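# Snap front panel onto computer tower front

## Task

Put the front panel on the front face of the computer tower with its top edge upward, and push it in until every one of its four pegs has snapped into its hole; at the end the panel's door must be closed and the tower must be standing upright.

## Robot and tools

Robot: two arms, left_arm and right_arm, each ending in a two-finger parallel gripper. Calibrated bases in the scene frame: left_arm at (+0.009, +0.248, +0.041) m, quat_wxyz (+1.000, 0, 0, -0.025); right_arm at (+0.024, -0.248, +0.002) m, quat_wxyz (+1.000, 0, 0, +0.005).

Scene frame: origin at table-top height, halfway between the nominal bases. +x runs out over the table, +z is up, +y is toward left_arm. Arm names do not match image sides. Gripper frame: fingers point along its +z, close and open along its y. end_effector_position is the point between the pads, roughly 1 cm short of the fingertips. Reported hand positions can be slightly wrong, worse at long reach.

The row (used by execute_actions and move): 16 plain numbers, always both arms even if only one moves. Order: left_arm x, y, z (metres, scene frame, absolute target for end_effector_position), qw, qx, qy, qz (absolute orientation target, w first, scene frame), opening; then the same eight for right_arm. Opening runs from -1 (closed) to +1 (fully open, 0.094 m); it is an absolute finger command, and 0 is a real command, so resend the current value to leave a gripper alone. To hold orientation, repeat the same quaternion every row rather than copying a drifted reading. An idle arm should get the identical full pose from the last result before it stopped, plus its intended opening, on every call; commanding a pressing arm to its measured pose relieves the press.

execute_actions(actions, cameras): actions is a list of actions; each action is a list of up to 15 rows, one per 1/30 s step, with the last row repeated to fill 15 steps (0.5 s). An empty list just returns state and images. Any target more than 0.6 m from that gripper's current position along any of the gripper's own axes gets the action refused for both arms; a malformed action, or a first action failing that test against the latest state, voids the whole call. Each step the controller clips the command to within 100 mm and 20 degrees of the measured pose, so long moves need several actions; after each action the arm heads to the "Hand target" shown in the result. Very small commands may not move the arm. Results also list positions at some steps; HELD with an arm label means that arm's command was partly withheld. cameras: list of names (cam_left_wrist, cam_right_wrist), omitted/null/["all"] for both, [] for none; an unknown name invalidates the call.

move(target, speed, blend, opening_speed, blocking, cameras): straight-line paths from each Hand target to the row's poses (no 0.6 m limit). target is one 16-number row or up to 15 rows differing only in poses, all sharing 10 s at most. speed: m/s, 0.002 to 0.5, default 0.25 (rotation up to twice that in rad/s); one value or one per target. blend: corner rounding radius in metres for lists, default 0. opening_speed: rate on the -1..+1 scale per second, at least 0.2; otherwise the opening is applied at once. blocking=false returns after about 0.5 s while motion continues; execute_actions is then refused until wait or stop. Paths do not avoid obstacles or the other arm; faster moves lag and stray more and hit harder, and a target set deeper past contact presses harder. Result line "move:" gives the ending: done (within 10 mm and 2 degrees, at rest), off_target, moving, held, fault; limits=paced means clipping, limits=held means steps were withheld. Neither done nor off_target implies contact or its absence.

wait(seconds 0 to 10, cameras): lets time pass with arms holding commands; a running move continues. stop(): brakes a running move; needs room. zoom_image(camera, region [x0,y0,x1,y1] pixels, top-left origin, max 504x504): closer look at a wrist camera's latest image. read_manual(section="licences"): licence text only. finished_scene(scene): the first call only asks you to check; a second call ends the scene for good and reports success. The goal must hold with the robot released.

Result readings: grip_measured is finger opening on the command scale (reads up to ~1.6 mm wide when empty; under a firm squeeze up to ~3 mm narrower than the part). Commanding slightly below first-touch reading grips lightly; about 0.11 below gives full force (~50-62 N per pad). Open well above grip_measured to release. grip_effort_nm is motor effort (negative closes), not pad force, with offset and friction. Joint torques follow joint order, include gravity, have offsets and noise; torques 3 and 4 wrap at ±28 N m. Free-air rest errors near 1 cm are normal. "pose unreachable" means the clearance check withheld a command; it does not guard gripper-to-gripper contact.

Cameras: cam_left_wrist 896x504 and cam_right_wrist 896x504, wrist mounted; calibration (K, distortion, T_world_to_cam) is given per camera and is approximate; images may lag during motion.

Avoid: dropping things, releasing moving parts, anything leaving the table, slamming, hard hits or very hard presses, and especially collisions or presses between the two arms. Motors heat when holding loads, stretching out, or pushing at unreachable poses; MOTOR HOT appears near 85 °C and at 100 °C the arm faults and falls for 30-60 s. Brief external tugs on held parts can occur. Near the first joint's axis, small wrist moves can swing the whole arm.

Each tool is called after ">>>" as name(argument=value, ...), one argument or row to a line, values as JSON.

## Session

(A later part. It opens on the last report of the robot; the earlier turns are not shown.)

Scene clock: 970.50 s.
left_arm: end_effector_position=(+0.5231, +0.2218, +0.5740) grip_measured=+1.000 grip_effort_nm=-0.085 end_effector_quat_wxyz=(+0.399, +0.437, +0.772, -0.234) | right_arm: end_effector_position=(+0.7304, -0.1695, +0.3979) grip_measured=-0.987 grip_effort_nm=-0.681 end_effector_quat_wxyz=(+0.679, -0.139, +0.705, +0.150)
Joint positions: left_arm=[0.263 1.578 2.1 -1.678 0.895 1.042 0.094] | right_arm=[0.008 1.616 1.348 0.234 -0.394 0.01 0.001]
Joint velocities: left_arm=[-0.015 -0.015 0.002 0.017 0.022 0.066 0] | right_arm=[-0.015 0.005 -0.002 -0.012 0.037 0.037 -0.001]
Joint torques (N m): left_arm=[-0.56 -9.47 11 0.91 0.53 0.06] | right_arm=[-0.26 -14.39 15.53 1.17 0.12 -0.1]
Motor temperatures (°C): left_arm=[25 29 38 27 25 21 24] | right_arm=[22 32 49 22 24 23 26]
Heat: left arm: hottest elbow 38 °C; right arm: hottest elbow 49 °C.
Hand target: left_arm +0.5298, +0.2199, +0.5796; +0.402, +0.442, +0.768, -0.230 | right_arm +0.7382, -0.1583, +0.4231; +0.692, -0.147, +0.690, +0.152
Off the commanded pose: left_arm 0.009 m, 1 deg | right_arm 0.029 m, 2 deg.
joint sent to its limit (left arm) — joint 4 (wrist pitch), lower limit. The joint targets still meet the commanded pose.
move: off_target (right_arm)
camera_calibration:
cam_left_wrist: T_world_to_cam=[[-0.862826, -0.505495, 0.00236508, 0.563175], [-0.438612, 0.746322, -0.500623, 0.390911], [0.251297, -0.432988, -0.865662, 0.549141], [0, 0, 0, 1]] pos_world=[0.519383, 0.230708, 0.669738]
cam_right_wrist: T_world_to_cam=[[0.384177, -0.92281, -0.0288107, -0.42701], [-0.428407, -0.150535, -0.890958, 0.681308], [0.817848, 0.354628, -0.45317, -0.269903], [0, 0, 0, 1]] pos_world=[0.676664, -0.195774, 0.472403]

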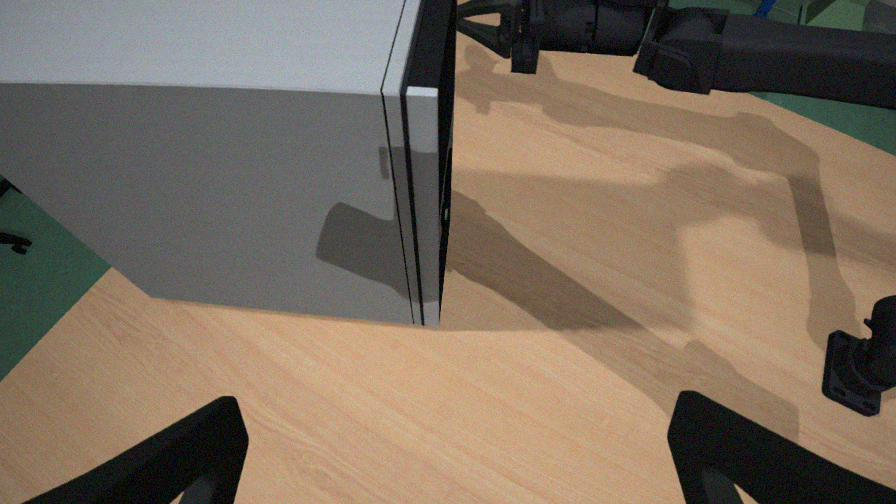

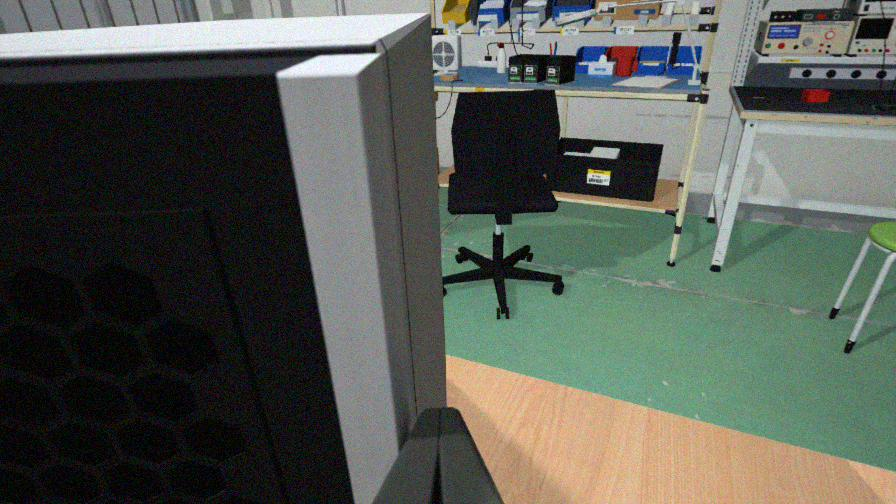

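>>> move(
  target=[
    [0.53,0.22,0.58,0.400,0.4435,0.768,-0.231,1,0.688,-0.186,0.423,0.692,-0.147,0.690,0.152,-1],
    [0.53,0.22,0.58,0.400,0.4435,0.768,-0.231,1,0.678,-0.158,0.423,0.692,-0.147,0.690,0.152,-1],
  ],
)

>>> move(
  target=[0.53,0.22,0.58,0.400,0.4435,0.768,-0.231,1,0.765,-0.124,0.423,0.692,-0.147,0.690,0.152,-1],
  speed=0.04,
)

Scene clock: 992.93 s.
left_arm: end_effector_position=(+0.5231, +0.2218, +0.5740) grip_measured=+1.000 grip_effort_nm=-0.085 end_effector_quat_wxyz=(+0.399, +0.437, +0.772, -0.234) | right_arm: end_effector_position=(+0.6808, -0.1632, +0.4140) grip_measured=-0.987 grip_effort_nm=-0.686 end_effector_quat_wxyz=(+0.685, -0.143, +0.698, +0.152)
Joint positions: left_arm=[0.263 1.578 2.1 -1.678 0.895 1.042 0.094] | right_arm=[0.019 1.484 1.227 0.239 -0.391 0.01 0.001]
Joint velocities: left_arm=[-0.015 -0.024 0.012 0.002 -0.007 0.051 0] | right_arm=[-0.005 -0.005 0.012 -0.027 -0.022 -0.037 0.001]
Joint torques (N m): left_arm=[-0.56 -9.29 11.06 0.87 0.54 0.05] | right_arm=[-0.26 -14.51 10.28 2 0.2 -0.1]
Motor temperatures (°C): left_arm=[25 29 40 26 25 21 24] | right_arm=[22 33 48 22 24 23 26]
Heat: left arm: hottest elbow 40 °C; right arm: hottest elbow 48 °C.
Hand target: left_arm +0.5298, +0.2200, +0.5796; +0.402, +0.442, +0.768, -0.230 | right_arm +0.6780, -0.1583, +0.4227; +0.692, -0.147, +0.690, +0.152
Off the commanded pose: left_arm 0.009 m, 1 deg | right_arm 0.011 m, 1 deg.
joint sent to its limit (left arm) — joint 4 (wrist pitch), lower limit. The joint targets still meet the commanded pose.
move: off_target (right_arm)
camera_calibration:
cam_left_wrist: T_world_to_cam=[[-0.862826, -0.505495, 0.00236508, 0.563175], [-0.438612, 0.746322, -0.500623, 0.390911], [0.251297, -0.432988, -0.865662, 0.549141], [0, 0, 0, 1]] pos_world=[0.519383, 0.230708, 0.669738]
cam_right_wrist: T_world_to_cam=[[0.392699, -0.919393, -0.0224554, -0.409461], [-0.411717, -0.153918, -0.89822, 0.6665], [0.82236, 0.361975, -0.438973, -0.232019], [0, 0, 0, 1]] pos_world=[0.626008, -0.189884, 0.487619]

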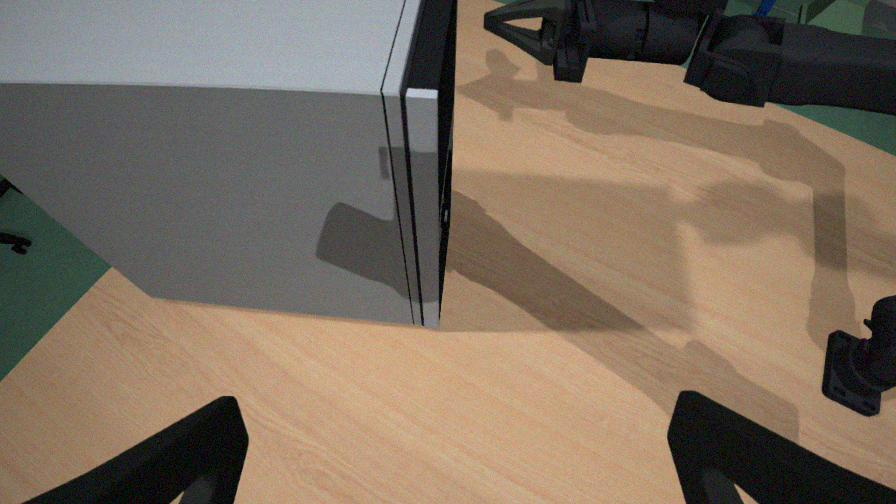

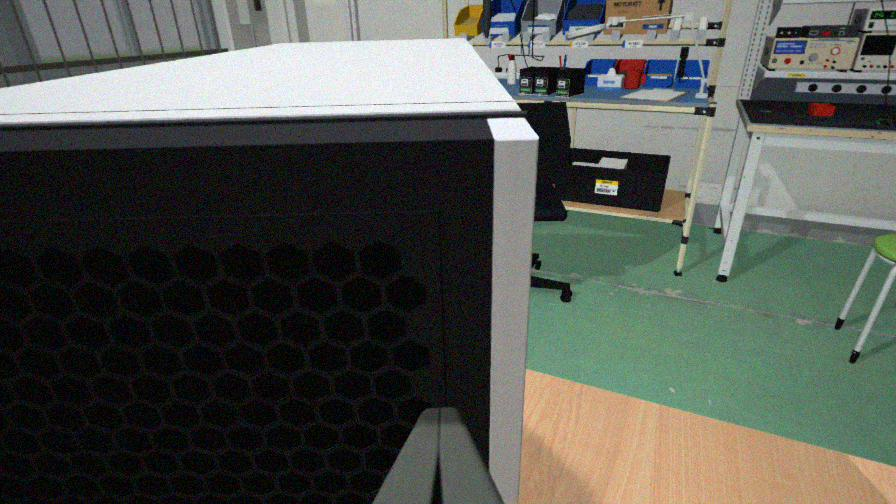

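Scene clock: 995.97 s.
left_arm: end_effector_position=(+0.5231, +0.2218, +0.5740) grip_measured=+1.000 grip_effort_nm=-0.081 end_effector_quat_wxyz=(+0.399, +0.437, +0.772, -0.234) | right_arm: end_effector_position=(+0.7269, -0.1587, +0.3994) grip_measured=-0.987 grip_effort_nm=-0.686 end_effector_quat_wxyz=(+0.675, -0.129, +0.712, +0.142)
Joint positions: left_arm=[0.263 1.578 2.1 -1.678 0.895 1.042 0.094] | right_arm=[0.035 1.601 1.344 0.206 -0.339 0.01 0.001]
Joint velocities: left_arm=[-0.024 -0.005 0.002 0.007 0.095 0.007 0] | right_arm=[0.015 -0.015 -0.017 0.007 -0.037 0.051 0.001]
Joint torques (N m): left_arm=[-0.26 -9.52 11.07 1.01 0.53 0.05] | right_arm=[2.2 -9.64 21.19 2.02 0.23 -0.11]
Motor temperatures (°C): left_arm=[25 29 40 26 25 21 24] | right_arm=[22 33 49 22 24 23 26]
Heat: left arm: hottest elbow 40 °C; right arm: hottest elbow 49 °C.
Hand target: left_arm +0.5298, +0.2200, +0.5796; +0.402, +0.442, +0.768, -0.230 | right_arm +0.7555, -0.1246, +0.4207; +0.692, -0.147, +0.690, +0.152
Off the commanded pose: left_arm 0.009 m, 1 deg | right_arm 0.057 m, 4 deg.
joint sent to its limit (left arm) — joint 4 (wrist pitch), lower limit. The joint targets still meet the commanded pose.
move: off_target (right_arm)
camera_calibration:
cam_left_wrist: T_world_to_cam=[[-0.862826, -0.505495, 0.00236508, 0.563175], [-0.438612, 0.746322, -0.500623, 0.390911], [0.251297, -0.432988, -0.865662, 0.549141], [0, 0, 0, 1]] pos_world=[0.519383, 0.230708, 0.669738]
cam_right_wrist: T_world_to_cam=[[0.359303, -0.932665, -0.0322156, -0.397693], [-0.446719, -0.141581, -0.883401, 0.694495], [0.819356, 0.3318, -0.46751, -0.269226], [0, 0, 0, 1]] pos_world=[0.673728, -0.183258, 0.47484]

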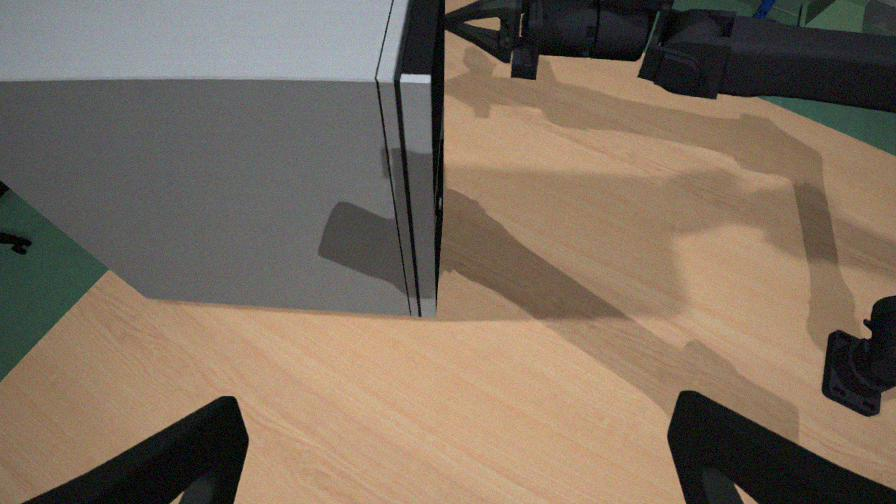

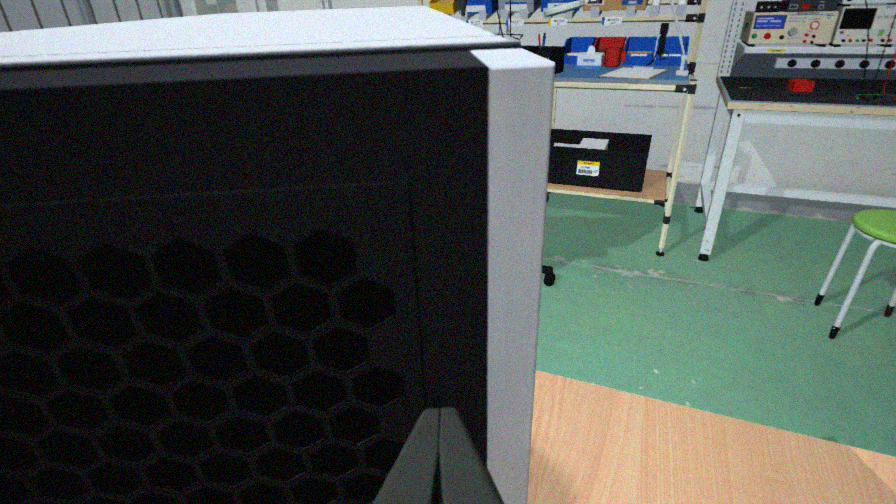

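>>> zoom_image(
  camera="cam_left_wrist",
  region=[350, 50, 470, 330],
)

>>> zoom_image(
  camera="cam_right_wrist",
  region=[300, 0, 600, 170],
)

Scaled by 1.800 from the camera's 896x504 image, which has a finer 1280x720 frame.

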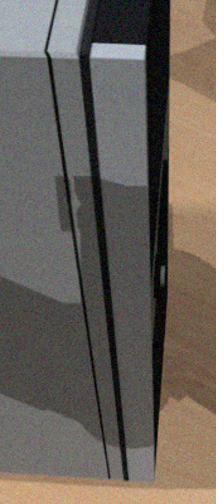

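Scaled by 1.680 from the camera's 896x504 image, which has a finer 1280x720 frame.

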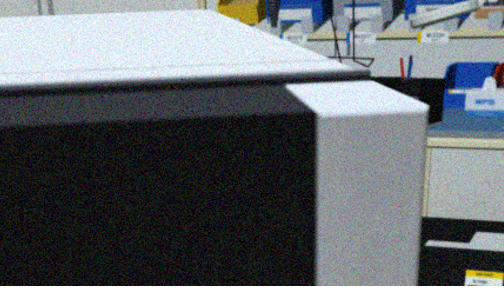

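>>> move(
  target=[0.53,0.22,0.58,0.400,0.4435,0.768,-0.231,1,0.800,-0.108,0.43,0.692,-0.147,0.690,0.152,-1],
  speed=0.04,
)

>>> zoom_image(
  camera="cam_left_wrist",
  region=[350, 0, 550, 330],
)

Scene clock: 1012.33 s.
left_arm: end_effector_position=(+0.5231, +0.2218, +0.5740) grip_measured=+1.000 grip_effort_nm=-0.081 end_effector_quat_wxyz=(+0.399, +0.437, +0.772, -0.234) | right_arm: end_effector_position=(+0.7641, -0.1723, +0.4006) grip_measured=-0.987 grip_effort_nm=-0.672 end_effector_quat_wxyz=(+0.674, -0.111, +0.719, +0.124)
Joint positions: left_arm=[0.263 1.578 2.1 -1.678 0.895 1.042 0.094] | right_arm=[0.024 1.684 1.459 0.163 -0.299 0.01 0.001]
Joint velocities: left_arm=[-0.005 -0.015 0.002 -0.017 0.022 0.051 0] | right_arm=[0.005 -0.005 -0.007 -0.002 0.022 -0.022 0]
Joint torques (N m): left_arm=[-0.62 -9.41 11.03 0.92 0.53 0.04] | right_arm=[4.19 -11.46 21.72 2.1 -0.6 -0.05]
Motor temperatures (°C): left_arm=[25 29 40 26 25 21 24] | right_arm=[22 32 56 22 24 23 26]
Heat: left arm: hottest elbow 40 °C; right arm: hottest elbow 56 °C.
Hand target: left_arm +0.5298, +0.2200, +0.5796; +0.402, +0.442, +0.768, -0.230 | right_arm +0.7852, -0.1095, +0.4272; +0.692, -0.146, +0.690, +0.153
Off the commanded pose: left_arm 0.009 m, 1 deg | right_arm 0.079 m, 7 deg.
joint sent to its limit (left arm) — joint 4 (wrist pitch), lower limit. The joint targets still meet the commanded pose.
move: off_target (right_arm)
camera_calibration:
cam_left_wrist: T_world_to_cam=[[-0.862826, -0.505495, 0.00236508, 0.563175], [-0.438612, 0.746322, -0.500623, 0.390911], [0.251297, -0.432988, -0.865662, 0.549141], [0, 0, 0, 1]] pos_world=[0.519383, 0.230708, 0.669738]
cam_right_wrist: T_world_to_cam=[[0.309792, -0.950221, -0.0332988, -0.388521], [-0.463209, -0.120246, -0.878054, 0.724391], [0.830341, 0.287438, -0.477402, -0.30663], [0, 0, 0, 1]] pos_world=[0.710512, -0.193939, 0.476732]

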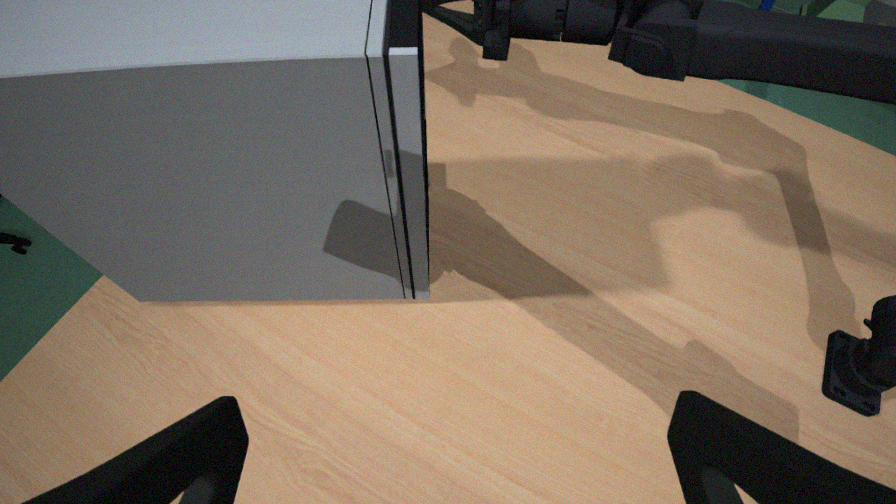

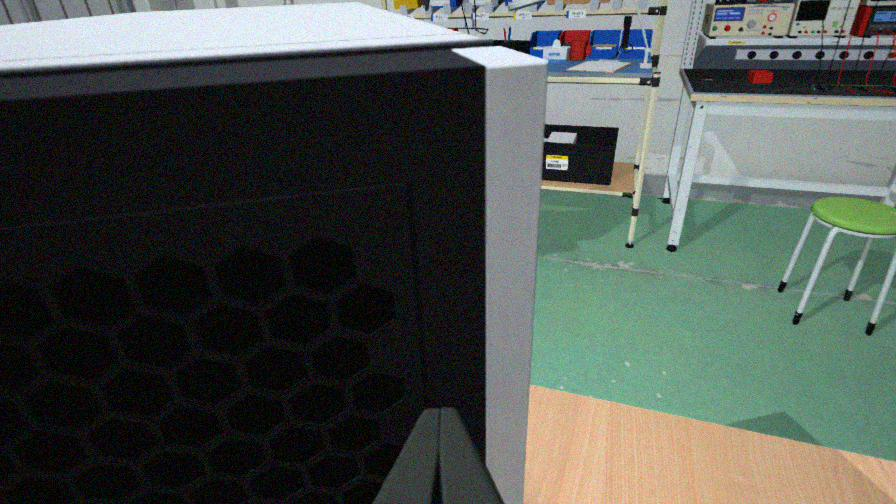

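Scaled by 1.527 from the camera's 896x504 image, which has a finer 1280x720 frame.

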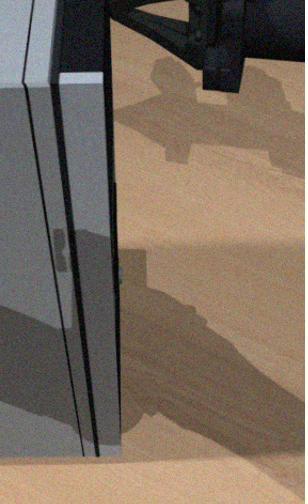

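>>> zoom_image(
  camera="cam_right_wrist",
  region=[300, 0, 600, 170],
)

>>> zoom_image(
  camera="cam_left_wrist",
  region=[330, 0, 450, 90],
)

Scaled by 1.680 from the camera's 896x504 image, which has a finer 1280x720 frame.

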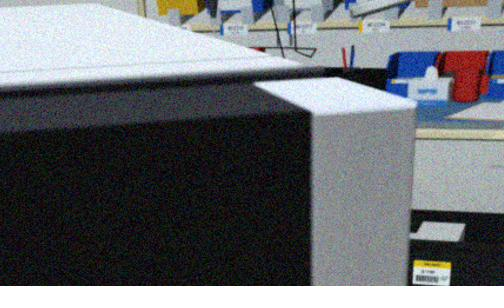

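Scaled by 4.200 from the camera's 896x504 image, which has a finer 1280x720 frame.

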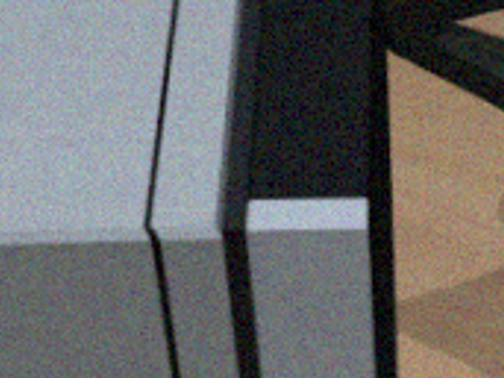

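>>> move(
  target=[0.578,0,0.60,0.375,-0.173,0.910,-0.035,1,0.66,-0.215,0.42,0.692,-0.147,0.690,0.152,-1],
)

>>> zoom_image(
  camera="cam_left_wrist",
  region=[150, 100, 650, 400],
)

Scene clock: 1036.37 s.
left_arm: end_effector_position=(+0.5740, +0.0004, +0.6023) grip_measured=+1.000 grip_effort_nm=-0.081 end_effector_quat_wxyz=(+0.378, -0.163, +0.911, -0.029) | right_arm: end_effector_position=(+0.6647, -0.2087, +0.4067) grip_measured=-0.987 grip_effort_nm=-0.681 end_effector_quat_wxyz=(+0.681, -0.146, +0.700, +0.158)
Joint positions: left_arm=[-0.478 1.867 2.648 -1.678 -0.425 -0.732 0.094] | right_arm=[-0.078 1.452 1.176 0.251 -0.5 0.01 0.001]
Joint velocities: left_arm=[-0.015 -0.005 -0.002 -0.012 0.037 -0.022 0] | right_arm=[-0.015 0.005 -0.007 0.007 0.022 0.037 0]
Joint torques (N m): left_arm=[-0.09 -11.87 9.72 1.48 -0.38 -0.1] | right_arm=[-2.14 -14.33 10.37 2.14 -0.11 -0.05]
Motor temperatures (°C): left_arm=[25 29 40 26 25 21 24] | right_arm=[23 32 61 22 24 23 26]
Heat: left arm: hottest elbow 40 °C; right arm: hottest elbow 61 °C.
Hand target: left_arm +0.5805, -0.0030, +0.6002; +0.379, -0.170, +0.909, -0.032 | right_arm +0.6604, -0.2148, +0.4196; +0.692, -0.146, +0.690, +0.153
Off the commanded pose: left_arm 0.005 m, 1 deg | right_arm 0.015 m, 2 deg.
joint sent to its limit (left arm) — joint 4 (wrist pitch), lower limit. The joint targets are off in position, not in orientation.
move: off_target (right_arm)
camera_calibration:
cam_left_wrist: T_world_to_cam=[[0.269512, -0.948216, 0.168074, -0.254424], [-0.896586, -0.310766, -0.315527, 0.744488], [0.35142, -0.0656546, -0.933913, 0.448428], [0, 0, 0, 1]] pos_world=[0.578482, 0.0195533, 0.696461]
cam_right_wrist: T_world_to_cam=[[0.403701, -0.914481, -0.0274037, -0.449488], [-0.415936, -0.156773, -0.895779, 0.64746], [0.814876, 0.373025, -0.443655, -0.19631], [0, 0, 0, 1]] pos_world=[0.610728, -0.236315, 0.48057]

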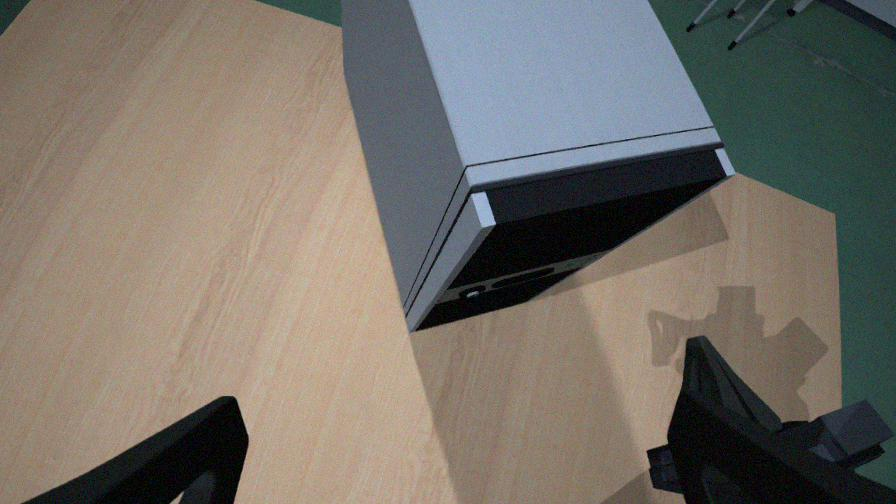

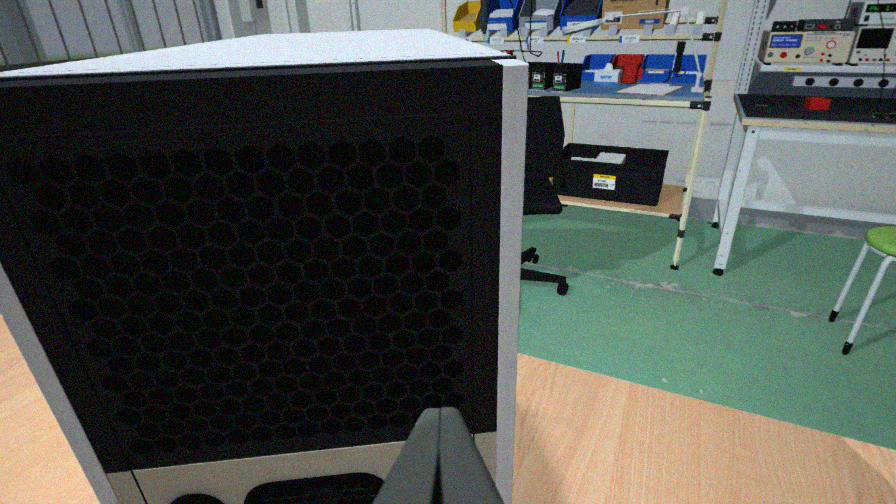

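Scaled by 1.008 from the camera's 896x504 image, which has a finer 1280x720 frame.

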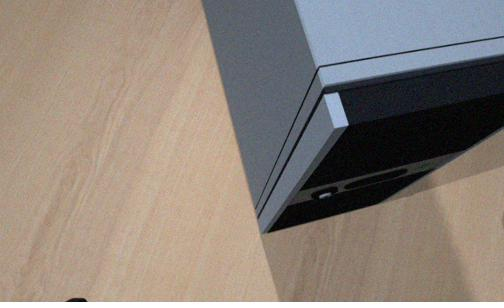

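>>> zoom_image(
  camera="cam_left_wrist",
  region=[440, 120, 600, 240],
)

>>> zoom_image(
  camera="cam_left_wrist",
  region=[600, 100, 760, 220],
)

Scaled by 3.150 from the camera's 896x504 image, which has a finer 1280x720 frame.

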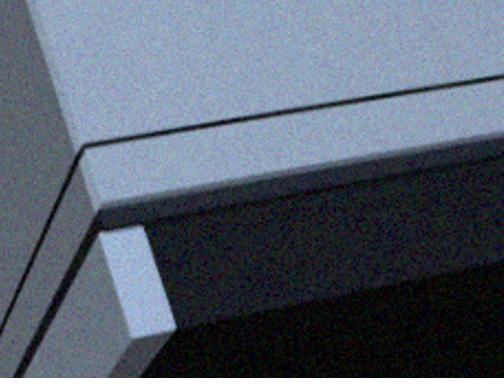

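Scaled by 3.150 from the camera's 896x504 image, which has a finer 1280x720 frame.

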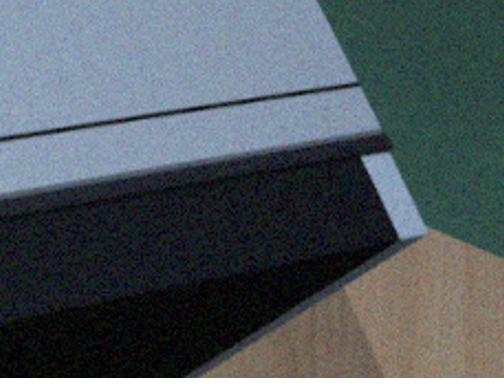

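>>> move(
  target=[
    [0.65,0.04,0.60,0.378,0.144,0.913,-0.060,-1,0.66,-0.215,0.42,0.687,-0.168,0.685,0.173,-1],
    [0.77,0.0,0.54,0.378,0.144,0.913,-0.060,-1,0.66,-0.215,0.42,0.687,-0.168,0.685,0.173,-1],
  ],
)

>>> move(
  target=[0.785,-0.003,0.46,0.378,0.144,0.913,-0.060,-1,0.70,-0.19,0.42,0.687,-0.168,0.685,0.173,-1],
  speed=0.06,
)

Scene clock: 1066.83 s.
left_arm: end_effector_position=(+0.7671, +0.0042, +0.5176) grip_measured=-0.988 grip_effort_nm=-0.657 end_effector_quat_wxyz=(+0.430, +0.133, +0.890, -0.072) | right_arm: end_effector_position=(+0.6592, -0.2072, +0.4069) grip_measured=-0.987 grip_effort_nm=-0.672 end_effector_quat_wxyz=(+0.676, -0.167, +0.695, +0.180)
Joint positions: left_arm=[-0.261 2.211 2.875 -1.333 0.003 -0.015 0.001] | right_arm=[-0.094 1.452 1.176 0.251 -0.579 0.01 0.001]
Joint velocities: left_arm=[-0.005 0.005 0.012 -0.012 0.007 -0.081 0.001] | right_arm=[-0.015 0.005 -0.007 -0.002 -0.007 0.022 0]
Joint torques (N m): left_arm=[-0.38 -18.67 10.82 2.52 0.1 0.14] | right_arm=[-2.55 -13.04 11.49 1.88 -0.1 -0.05]
Motor temperatures (°C): left_arm=[25 28 38 26 25 21 25] | right_arm=[22 32 56 22 24 23 26]
Heat: left arm: hottest elbow 38 °C; right arm: hottest elbow 56 °C.
Hand target: left_arm +0.7680, +0.0043, +0.5361; +0.453, +0.137, +0.878, -0.074 | right_arm +0.6600, -0.2148, +0.4201; +0.687, -0.168, +0.685, +0.173
Off the commanded pose: left_arm 0.023 m, 7 deg | right_arm 0.015 m, 2 deg.
elbow stopped short (left arm): the move would have taken joint 3 (elbow) straighter than the controller allows.
move: off_target (left_arm, right_arm)
camera_calibration:
cam_left_wrist: T_world_to_cam=[[-0.303503, -0.952825, 0.00321822, 0.236225], [-0.852161, 0.269925, -0.448287, 0.924238], [0.426271, -0.138799, -0.893884, 0.223918], [0, 0, 0, 1]] pos_world=[0.763845, 0.00668614, 0.61372]
cam_right_wrist: T_world_to_cam=[[0.460405, -0.887232, -0.0291059, -0.476913], [-0.405179, -0.180857, -0.89617, 0.633662], [0.789847, 0.424394, -0.442755, -0.165576], [0, 0, 0, 1]] pos_world=[0.607099, -0.238261, 0.480678]

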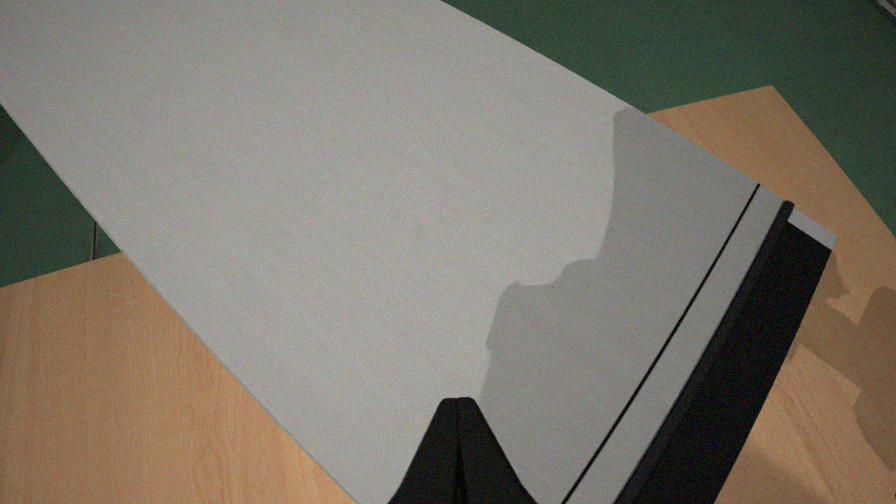

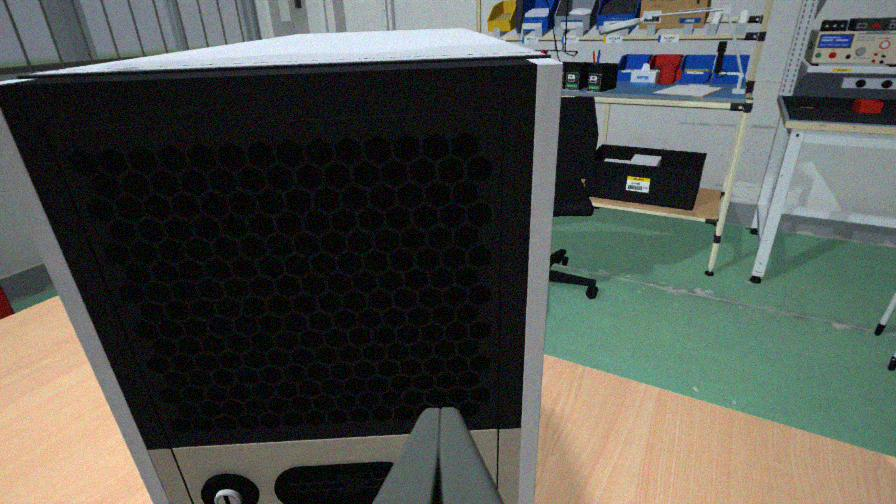

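Scene clock: 1068.67 s.
left_arm: end_effector_position=(+0.7778, +0.0008, +0.4688) grip_measured=-0.988 grip_effort_nm=-0.662 end_effector_quat_wxyz=(+0.389, +0.137, +0.909, -0.064) | right_arm: end_effector_position=(+0.6891, -0.1971, +0.3917) grip_measured=-0.987 grip_effort_nm=-0.676 end_effector_quat_wxyz=(+0.671, -0.159, +0.703, +0.176)
Joint positions: left_arm=[-0.261 2.267 2.88 -1.373 0.003 -0.011 0.001] | right_arm=[-0.065 1.53 1.234 0.251 -0.533 0.01 0.001]
Joint velocities: left_arm=[-0.015 -0.005 -0.002 -0.002 0.022 0.051 -0.001] | right_arm=[0.005 0.005 0.012 -0.002 0.007 -0.022 0]
Joint torques (N m): left_arm=[-0.15 -17.96 10.66 1.52 0.02 0.13] | right_arm=[-0.26 -13.04 15.27 1.42 0.15 -0.07]
Motor temperatures (°C): left_arm=[25 29 39 26 25 21 25] | right_arm=[22 32 56 22 24 23 26]
Heat: left arm: hottest elbow 39 °C; right arm: hottest elbow 56 °C.
Hand target: left_arm +0.7834, -0.0023, +0.4591; +0.387, +0.144, +0.909, -0.062 | right_arm +0.6977, -0.1900, +0.4199; +0.687, -0.168, +0.685, +0.173
Off the commanded pose: left_arm 0.012 m, 2 deg | right_arm 0.031 m, 3 deg.
elbow stopped short (left arm): the move would have taken joint 3 (elbow) straighter than the controller allows.
move: off_target (left_arm, right_arm)
camera_calibration:
cam_left_wrist: T_world_to_cam=[[-0.305736, -0.952116, 0.000266179, 0.239481], [-0.886569, 0.284586, -0.364699, 0.899924], [0.34716, -0.111738, -0.931125, 0.254241], [0, 0, 0, 1]] pos_world=[0.782801, 0.000315801, 0.564868]
cam_right_wrist: T_world_to_cam=[[0.444435, -0.894994, -0.0382659, -0.469049], [-0.426644, -0.173915, -0.887541, 0.646796], [0.787688, 0.41078, -0.459137, -0.194981], [0, 0, 0, 1]] pos_world=[0.637997, -0.227214, 0.466586]

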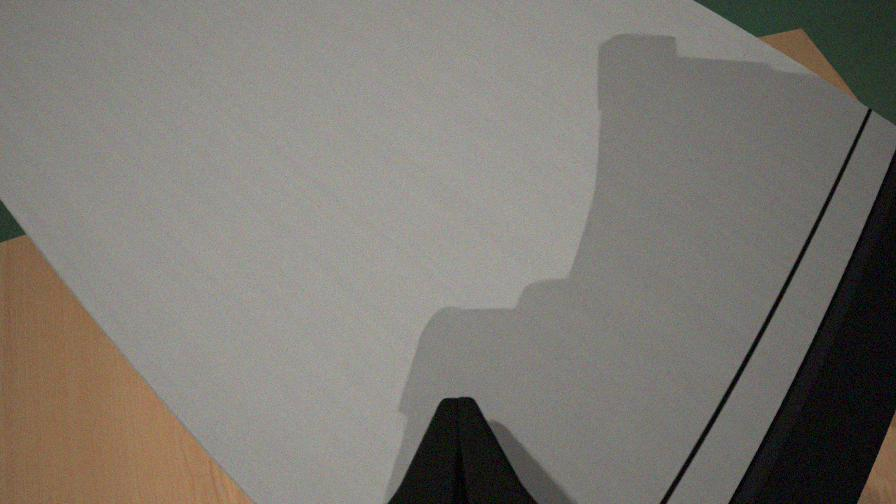

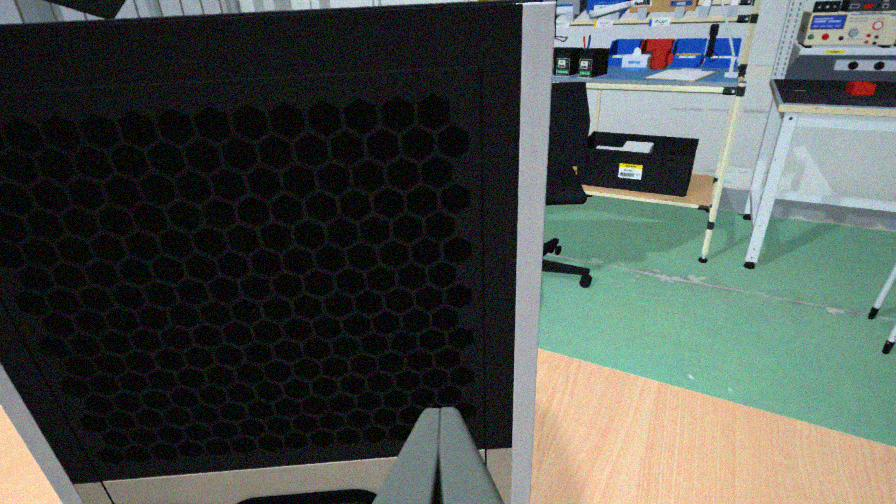

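>>> move(
  target=[0.785,-0.003,0.39,0.378,0.144,0.913,-0.060,-1,0.750,-0.203,0.43,0.687,-0.168,0.685,0.173,-1],
  speed=0.06,
)

>>> move(
  target=[0.785,-0.003,0.38,0.378,0.144,0.913,-0.060,-1,0.825,-0.165,0.43,0.687,-0.168,0.685,0.173,-1],
  speed=0.06,
)

Scene clock: 1077.60 s.
left_arm: end_effector_position=(+0.7752, +0.0016, +0.4634) grip_measured=-0.988 grip_effort_nm=-0.667 end_effector_quat_wxyz=(+0.436, +0.134, +0.887, -0.072) | right_arm: end_effector_position=(+0.7403, -0.1982, +0.4051) grip_measured=-0.987 grip_effort_nm=-0.686 end_effector_quat_wxyz=(+0.673, -0.164, +0.698, +0.178)
Joint positions: left_arm=[-0.261 2.035 2.393 -1.014 0.003 -0.011 0.001] | right_arm=[-0.065 1.653 1.412 0.207 -0.544 0.01 0.001]
Joint velocities: left_arm=[-0.015 -0.005 -0.007 0.012 -0.037 -0.022 -0.001] | right_arm=[-0.015 0.015 0.007 -0.022 0.022 0.022 0]
Joint torques (N m): left_arm=[0.09 -15.21 5.64 0.8 -0.06 0.15] | right_arm=[-1.96 -14.97 15.57 1.2 -0.11 -0.04]
Motor temperatures (°C): left_arm=[25 30 39 26 25 21 25] | right_arm=[22 32 55 22 24 23 26]
Heat: left arm: hottest elbow 39 °C; right arm: hottest elbow 55 °C.
Hand target: left_arm +0.7807, -0.0015, +0.3914; +0.378, +0.144, +0.913, -0.060 | right_arm +0.7486, -0.2029, +0.4299; +0.687, -0.168, +0.685, +0.173
Off the commanded pose: left_arm 0.074 m, 7 deg | right_arm 0.027 m, 2 deg.
move: off_target (left_arm, right_arm)
camera_calibration:
cam_left_wrist: T_world_to_cam=[[-0.305982, -0.952037, -0.0000828606, 0.239833], [-0.845558, 0.271799, -0.459519, 0.907666], [0.437501, -0.140534, -0.888168, 0.160308], [0, 0, 0, 1]] pos_world=[0.770733, 0.00415575, 0.559489]
cam_right_wrist: T_world_to_cam=[[0.454696, -0.89003, -0.0331477, -0.50097], [-0.414844, -0.178707, -0.892171, 0.67248], [0.788135, 0.419418, -0.45048, -0.230801], [0, 0, 0, 1]] pos_world=[0.688666, -0.228899, 0.47939]

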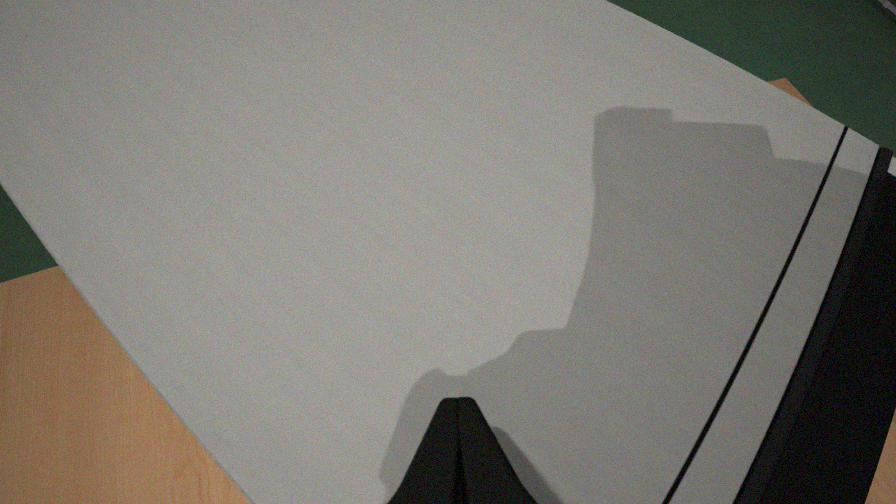

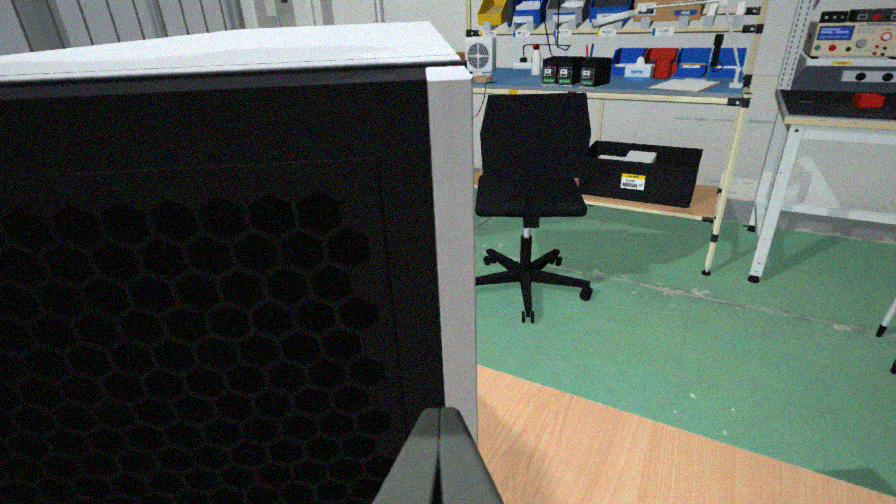

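Scene clock: 1079.63 s.
left_arm: end_effector_position=(+0.7750, +0.0017, +0.4631) grip_measured=-0.988 grip_effort_nm=-0.667 end_effector_quat_wxyz=(+0.442, +0.134, +0.884, -0.073) | right_arm: end_effector_position=(+0.8169, -0.1821, +0.4056) grip_measured=-0.987 grip_effort_nm=-0.676 end_effector_quat_wxyz=(+0.675, -0.157, +0.701, +0.170)
Joint positions: left_arm=[-0.261 2.019 2.358 -0.98 0.003 -0.01 0.001] | right_arm=[-0.028 1.844 1.673 0.135 -0.483 0.01 0.001]
Joint velocities: left_arm=[-0.005 0.005 -0.012 -0.002 -0.037 -0.007 0.001] | right_arm=[-0.015 -0.005 -0.027 -0.007 -0.007 -0.037 0]
Joint torques (N m): left_arm=[-0.09 -14.39 5.34 0.72 0.04 0.12] | right_arm=[0.73 -18.08 15.92 1.17 0.08 -0.05]
Motor temperatures (°C): left_arm=[25 30 39 26 25 21 25] | right_arm=[22 33 55 22 24 23 26]
Heat: left arm: hottest elbow 39 °C; right arm: hottest elbow 55 °C.
Hand target: left_arm +0.7807, -0.0015, +0.3825; +0.378, +0.145, +0.912, -0.061 | right_arm +0.8227, -0.1654, +0.4302; +0.688, -0.168, +0.685, +0.173
Off the commanded pose: left_arm 0.084 m, 8 deg | right_arm 0.031 m, 3 deg.
move: off_target (left_arm, right_arm)
camera_calibration:
cam_left_wrist: T_world_to_cam=[[-0.306415, -0.951898, -0.000704554, 0.240456], [-0.838742, 0.27034, -0.472682, 0.908114], [0.450136, -0.144246, -0.881233, 0.147181], [0, 0, 0, 1]] pos_world=[0.769101, 0.00462065, 0.559119]
cam_right_wrist: T_world_to_cam=[[0.433513, -0.900585, -0.031839, -0.506684], [-0.420055, -0.17069, -0.891301, 0.712973], [0.797258, 0.399765, -0.452292, -0.308041], [0, 0, 0, 1]] pos_world=[0.76473, -0.211471, 0.480017]

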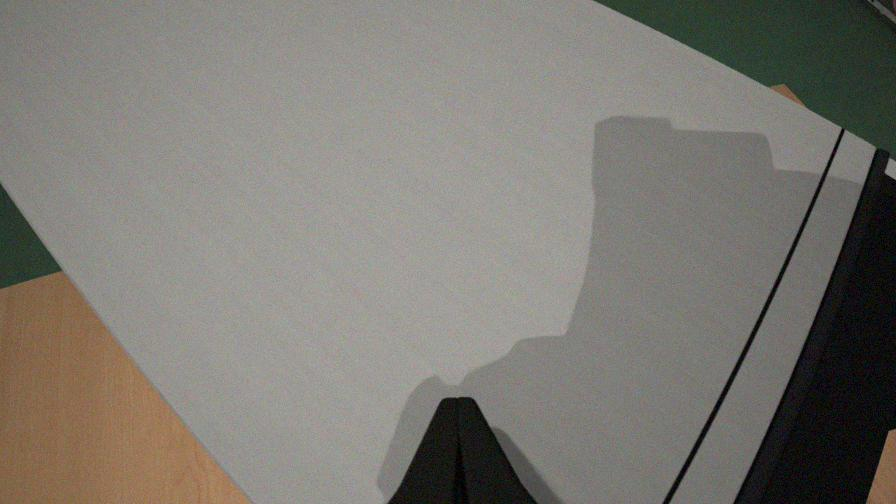

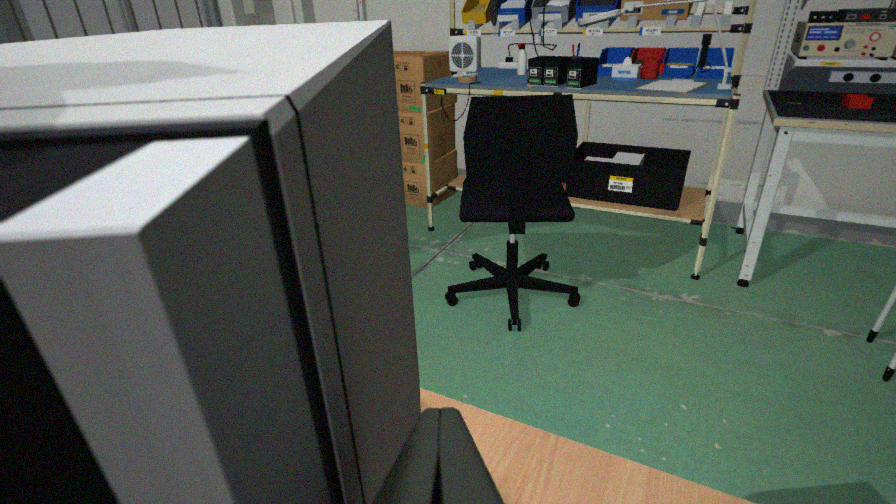

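>>> move(
  target=[
    [0.785,-0.003,0.38,0.378,0.144,0.913,-0.060,-1,0.735,-0.214,0.43,0.687,-0.168,0.685,0.173,-1],
    [0.785,-0.003,0.375,0.378,0.144,0.913,-0.060,-1,0.748,-0.192,0.43,0.687,-0.168,0.685,0.173,-1],
  ],
  speed=0.1,
  cameras=["cam_right_wrist"],
)

>>> move(
  target=[0.785,-0.003,0.37,0.378,0.144,0.913,-0.060,-1,0.845,-0.140,0.43,0.687,-0.168,0.685,0.173,-1],
  speed=0.06,
)

Scene clock: 1091.63 s.
left_arm: end_effector_position=(+0.7745, +0.0018, +0.4629) grip_measured=-0.988 grip_effort_nm=-0.662 end_effector_quat_wxyz=(+0.446, +0.134, +0.882, -0.073) | right_arm: end_effector_position=(+0.7446, -0.1996, +0.4175) grip_measured=-0.987 grip_effort_nm=-0.681 end_effector_quat_wxyz=(+0.679, -0.162, +0.695, +0.173)
Joint positions: left_arm=[-0.261 2.009 2.337 -0.962 0.003 -0.01 0.001] | right_arm=[-0.064 1.656 1.442 0.192 -0.532 0.01 0.001]
Joint velocities: left_arm=[-0.005 0.005 0.002 -0.017 0.007 0.037 -0.001] | right_arm=[0.005 -0.015 -0.002 0.007 -0.066 0.095 0.001]
Joint torques (N m): left_arm=[0.03 -14.33 5.2 0.64 0.04 0.13] | right_arm=[-0.67 -15.91 12.3 1.98 0.17 -0.04]
Motor temperatures (°C): left_arm=[25 29 38 26 25 21 25] | right_arm=[22 33 53 22 24 23 26]
Heat: left arm: hottest elbow 38 °C; right arm: hottest elbow 53 °C.
Hand target: left_arm +0.7804, -0.0014, +0.3777; +0.378, +0.145, +0.912, -0.061 | right_arm +0.7475, -0.1922, +0.4295; +0.687, -0.167, +0.685, +0.173
Off the commanded pose: left_arm 0.089 m, 9 deg | right_arm 0.015 m, 2 deg.
move: off_target (left_arm, right_arm)
camera_calibration:
cam_right_wrist: T_world_to_cam=[[0.445191, -0.895035, -0.0267912, -0.500368], [-0.405911, -0.17505, -0.896992, 0.681245], [0.798149, 0.410207, -0.441235, -0.241128], [0, 0, 0, 1]] pos_world=[0.69174, -0.229682, 0.491272]
Images, in order (width x height): cam_right_wrist 896x504.

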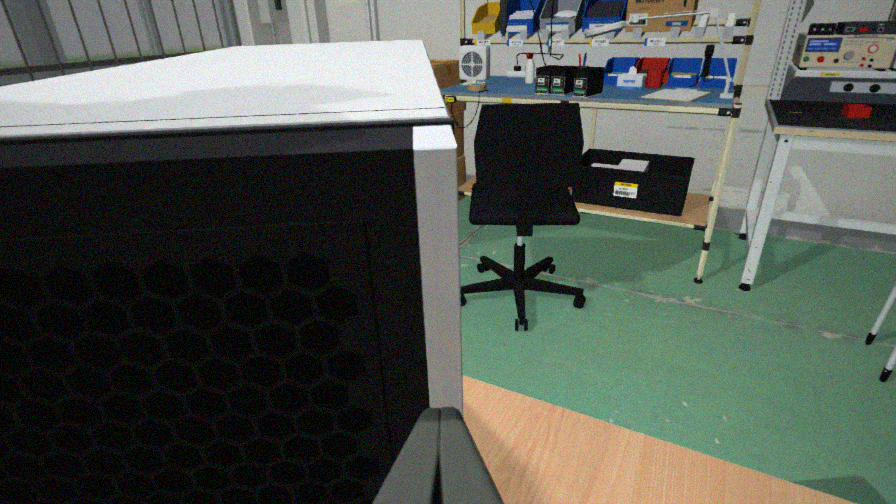

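Scene clock: 1094.23 s.
left_arm: end_effector_position=(+0.7745, +0.0006, +0.4628) grip_measured=-0.989 grip_effort_nm=-0.657 end_effector_quat_wxyz=(+0.451, +0.135, +0.879, -0.075) | right_arm: end_effector_position=(+0.8054, -0.1970, +0.4034) grip_measured=-0.987 grip_effort_nm=-0.672 end_effector_quat_wxyz=(+0.667, -0.140, +0.714, +0.158)
Joint positions: left_arm=[-0.262 2 2.315 -0.936 0.006 -0.009 0.001] | right_arm=[-0.042 1.804 1.63 0.108 -0.457 0.01 0.001]
Joint velocities: left_arm=[-0.005 -0.015 -0.012 0.002 0.007 0.022 0] | right_arm=[0.005 0.005 -0.002 -0.017 -0.022 0.007 0]
Joint torques (N m): left_arm=[-0.09 -13.86 5.39 0.27 -0.1 0.12] | right_arm=[3.9 -13.45 22.01 2.39 0.49 -0.04]
Motor temperatures (°C): left_arm=[25 29 38 26 25 21 25] | right_arm=[22 33 54 22 24 23 26]
Heat: left arm: hottest elbow 38 °C; right arm: hottest elbow 54 °C.
Hand target: left_arm +0.7800, -0.0014, +0.3731; +0.378, +0.145, +0.912, -0.061 | right_arm +0.8298, -0.1408, +0.4272; +0.688, -0.167, +0.685, +0.174
Off the commanded pose: left_arm 0.094 m, 9 deg | right_arm 0.074 m, 5 deg.
move: off_target (left_arm, right_arm)
camera_calibration:
cam_left_wrist: T_world_to_cam=[[-0.30991, -0.950766, 0.000427714, 0.2415], [-0.828651, 0.269886, -0.490407, 0.908226], [0.466147, -0.152337, -0.871493, 0.130084], [0, 0, 0, 1]] pos_world=[0.766808, 0.00430971, 0.558664]
cam_right_wrist: T_world_to_cam=[[0.395589, -0.91736, -0.0442834, -0.482863], [-0.454298, -0.153545, -0.877518, 0.72904], [0.7982, 0.367254, -0.477495, -0.290879], [0, 0, 0, 1]] pos_world=[0.754396, -0.224192, 0.47947]

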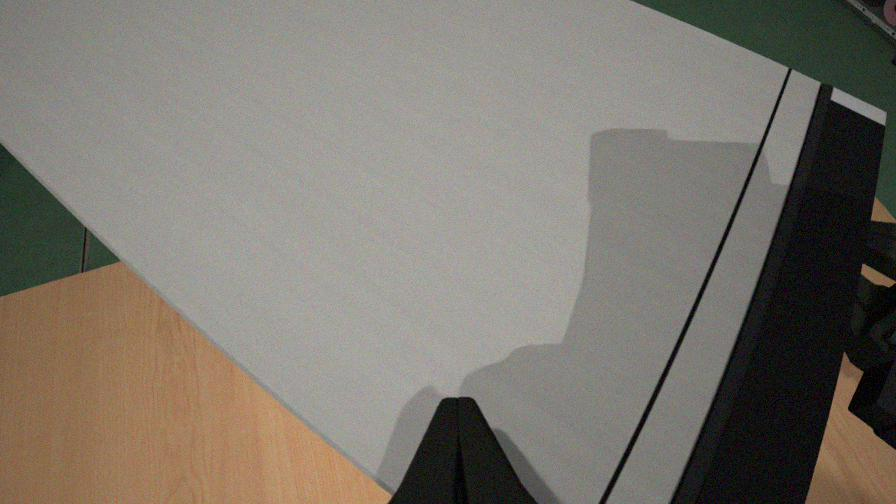

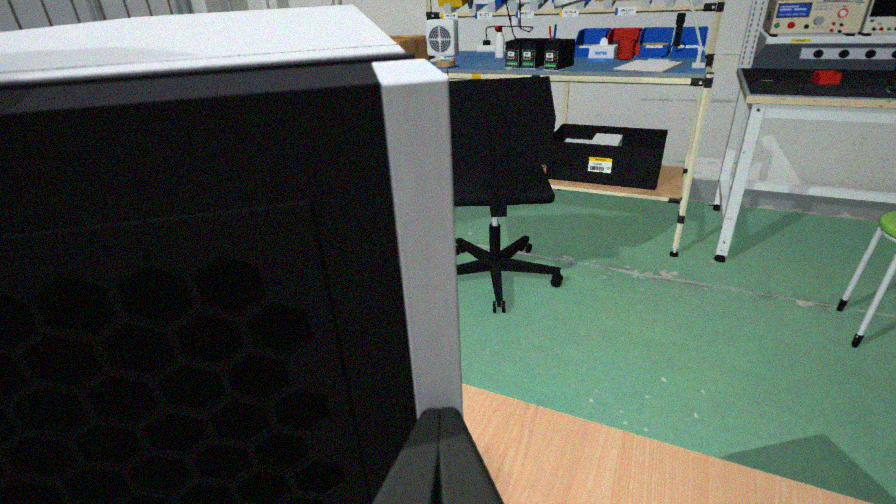

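>>> zoom_image(
  camera="cam_left_wrist",
  region=[740, 60, 896, 180],
)

>>> zoom_image(
  camera="cam_right_wrist",
  region=[300, 0, 500, 150],
)

Scaled by 3.231 from the camera's 896x504 image, which has a finer 1280x720 frame.

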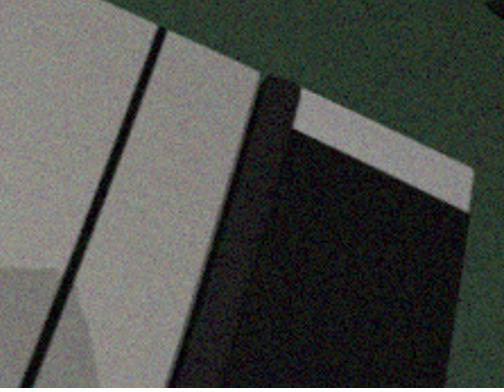

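Scaled by 2.520 from the camera's 896x504 image, which has a finer 1280x720 frame.

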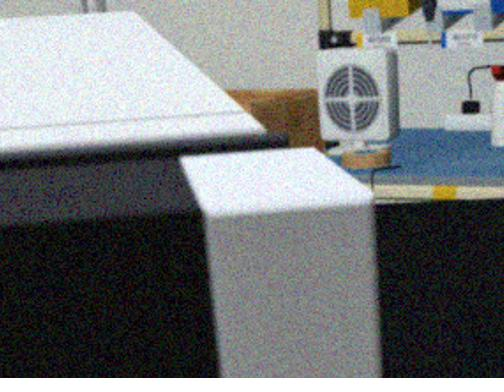

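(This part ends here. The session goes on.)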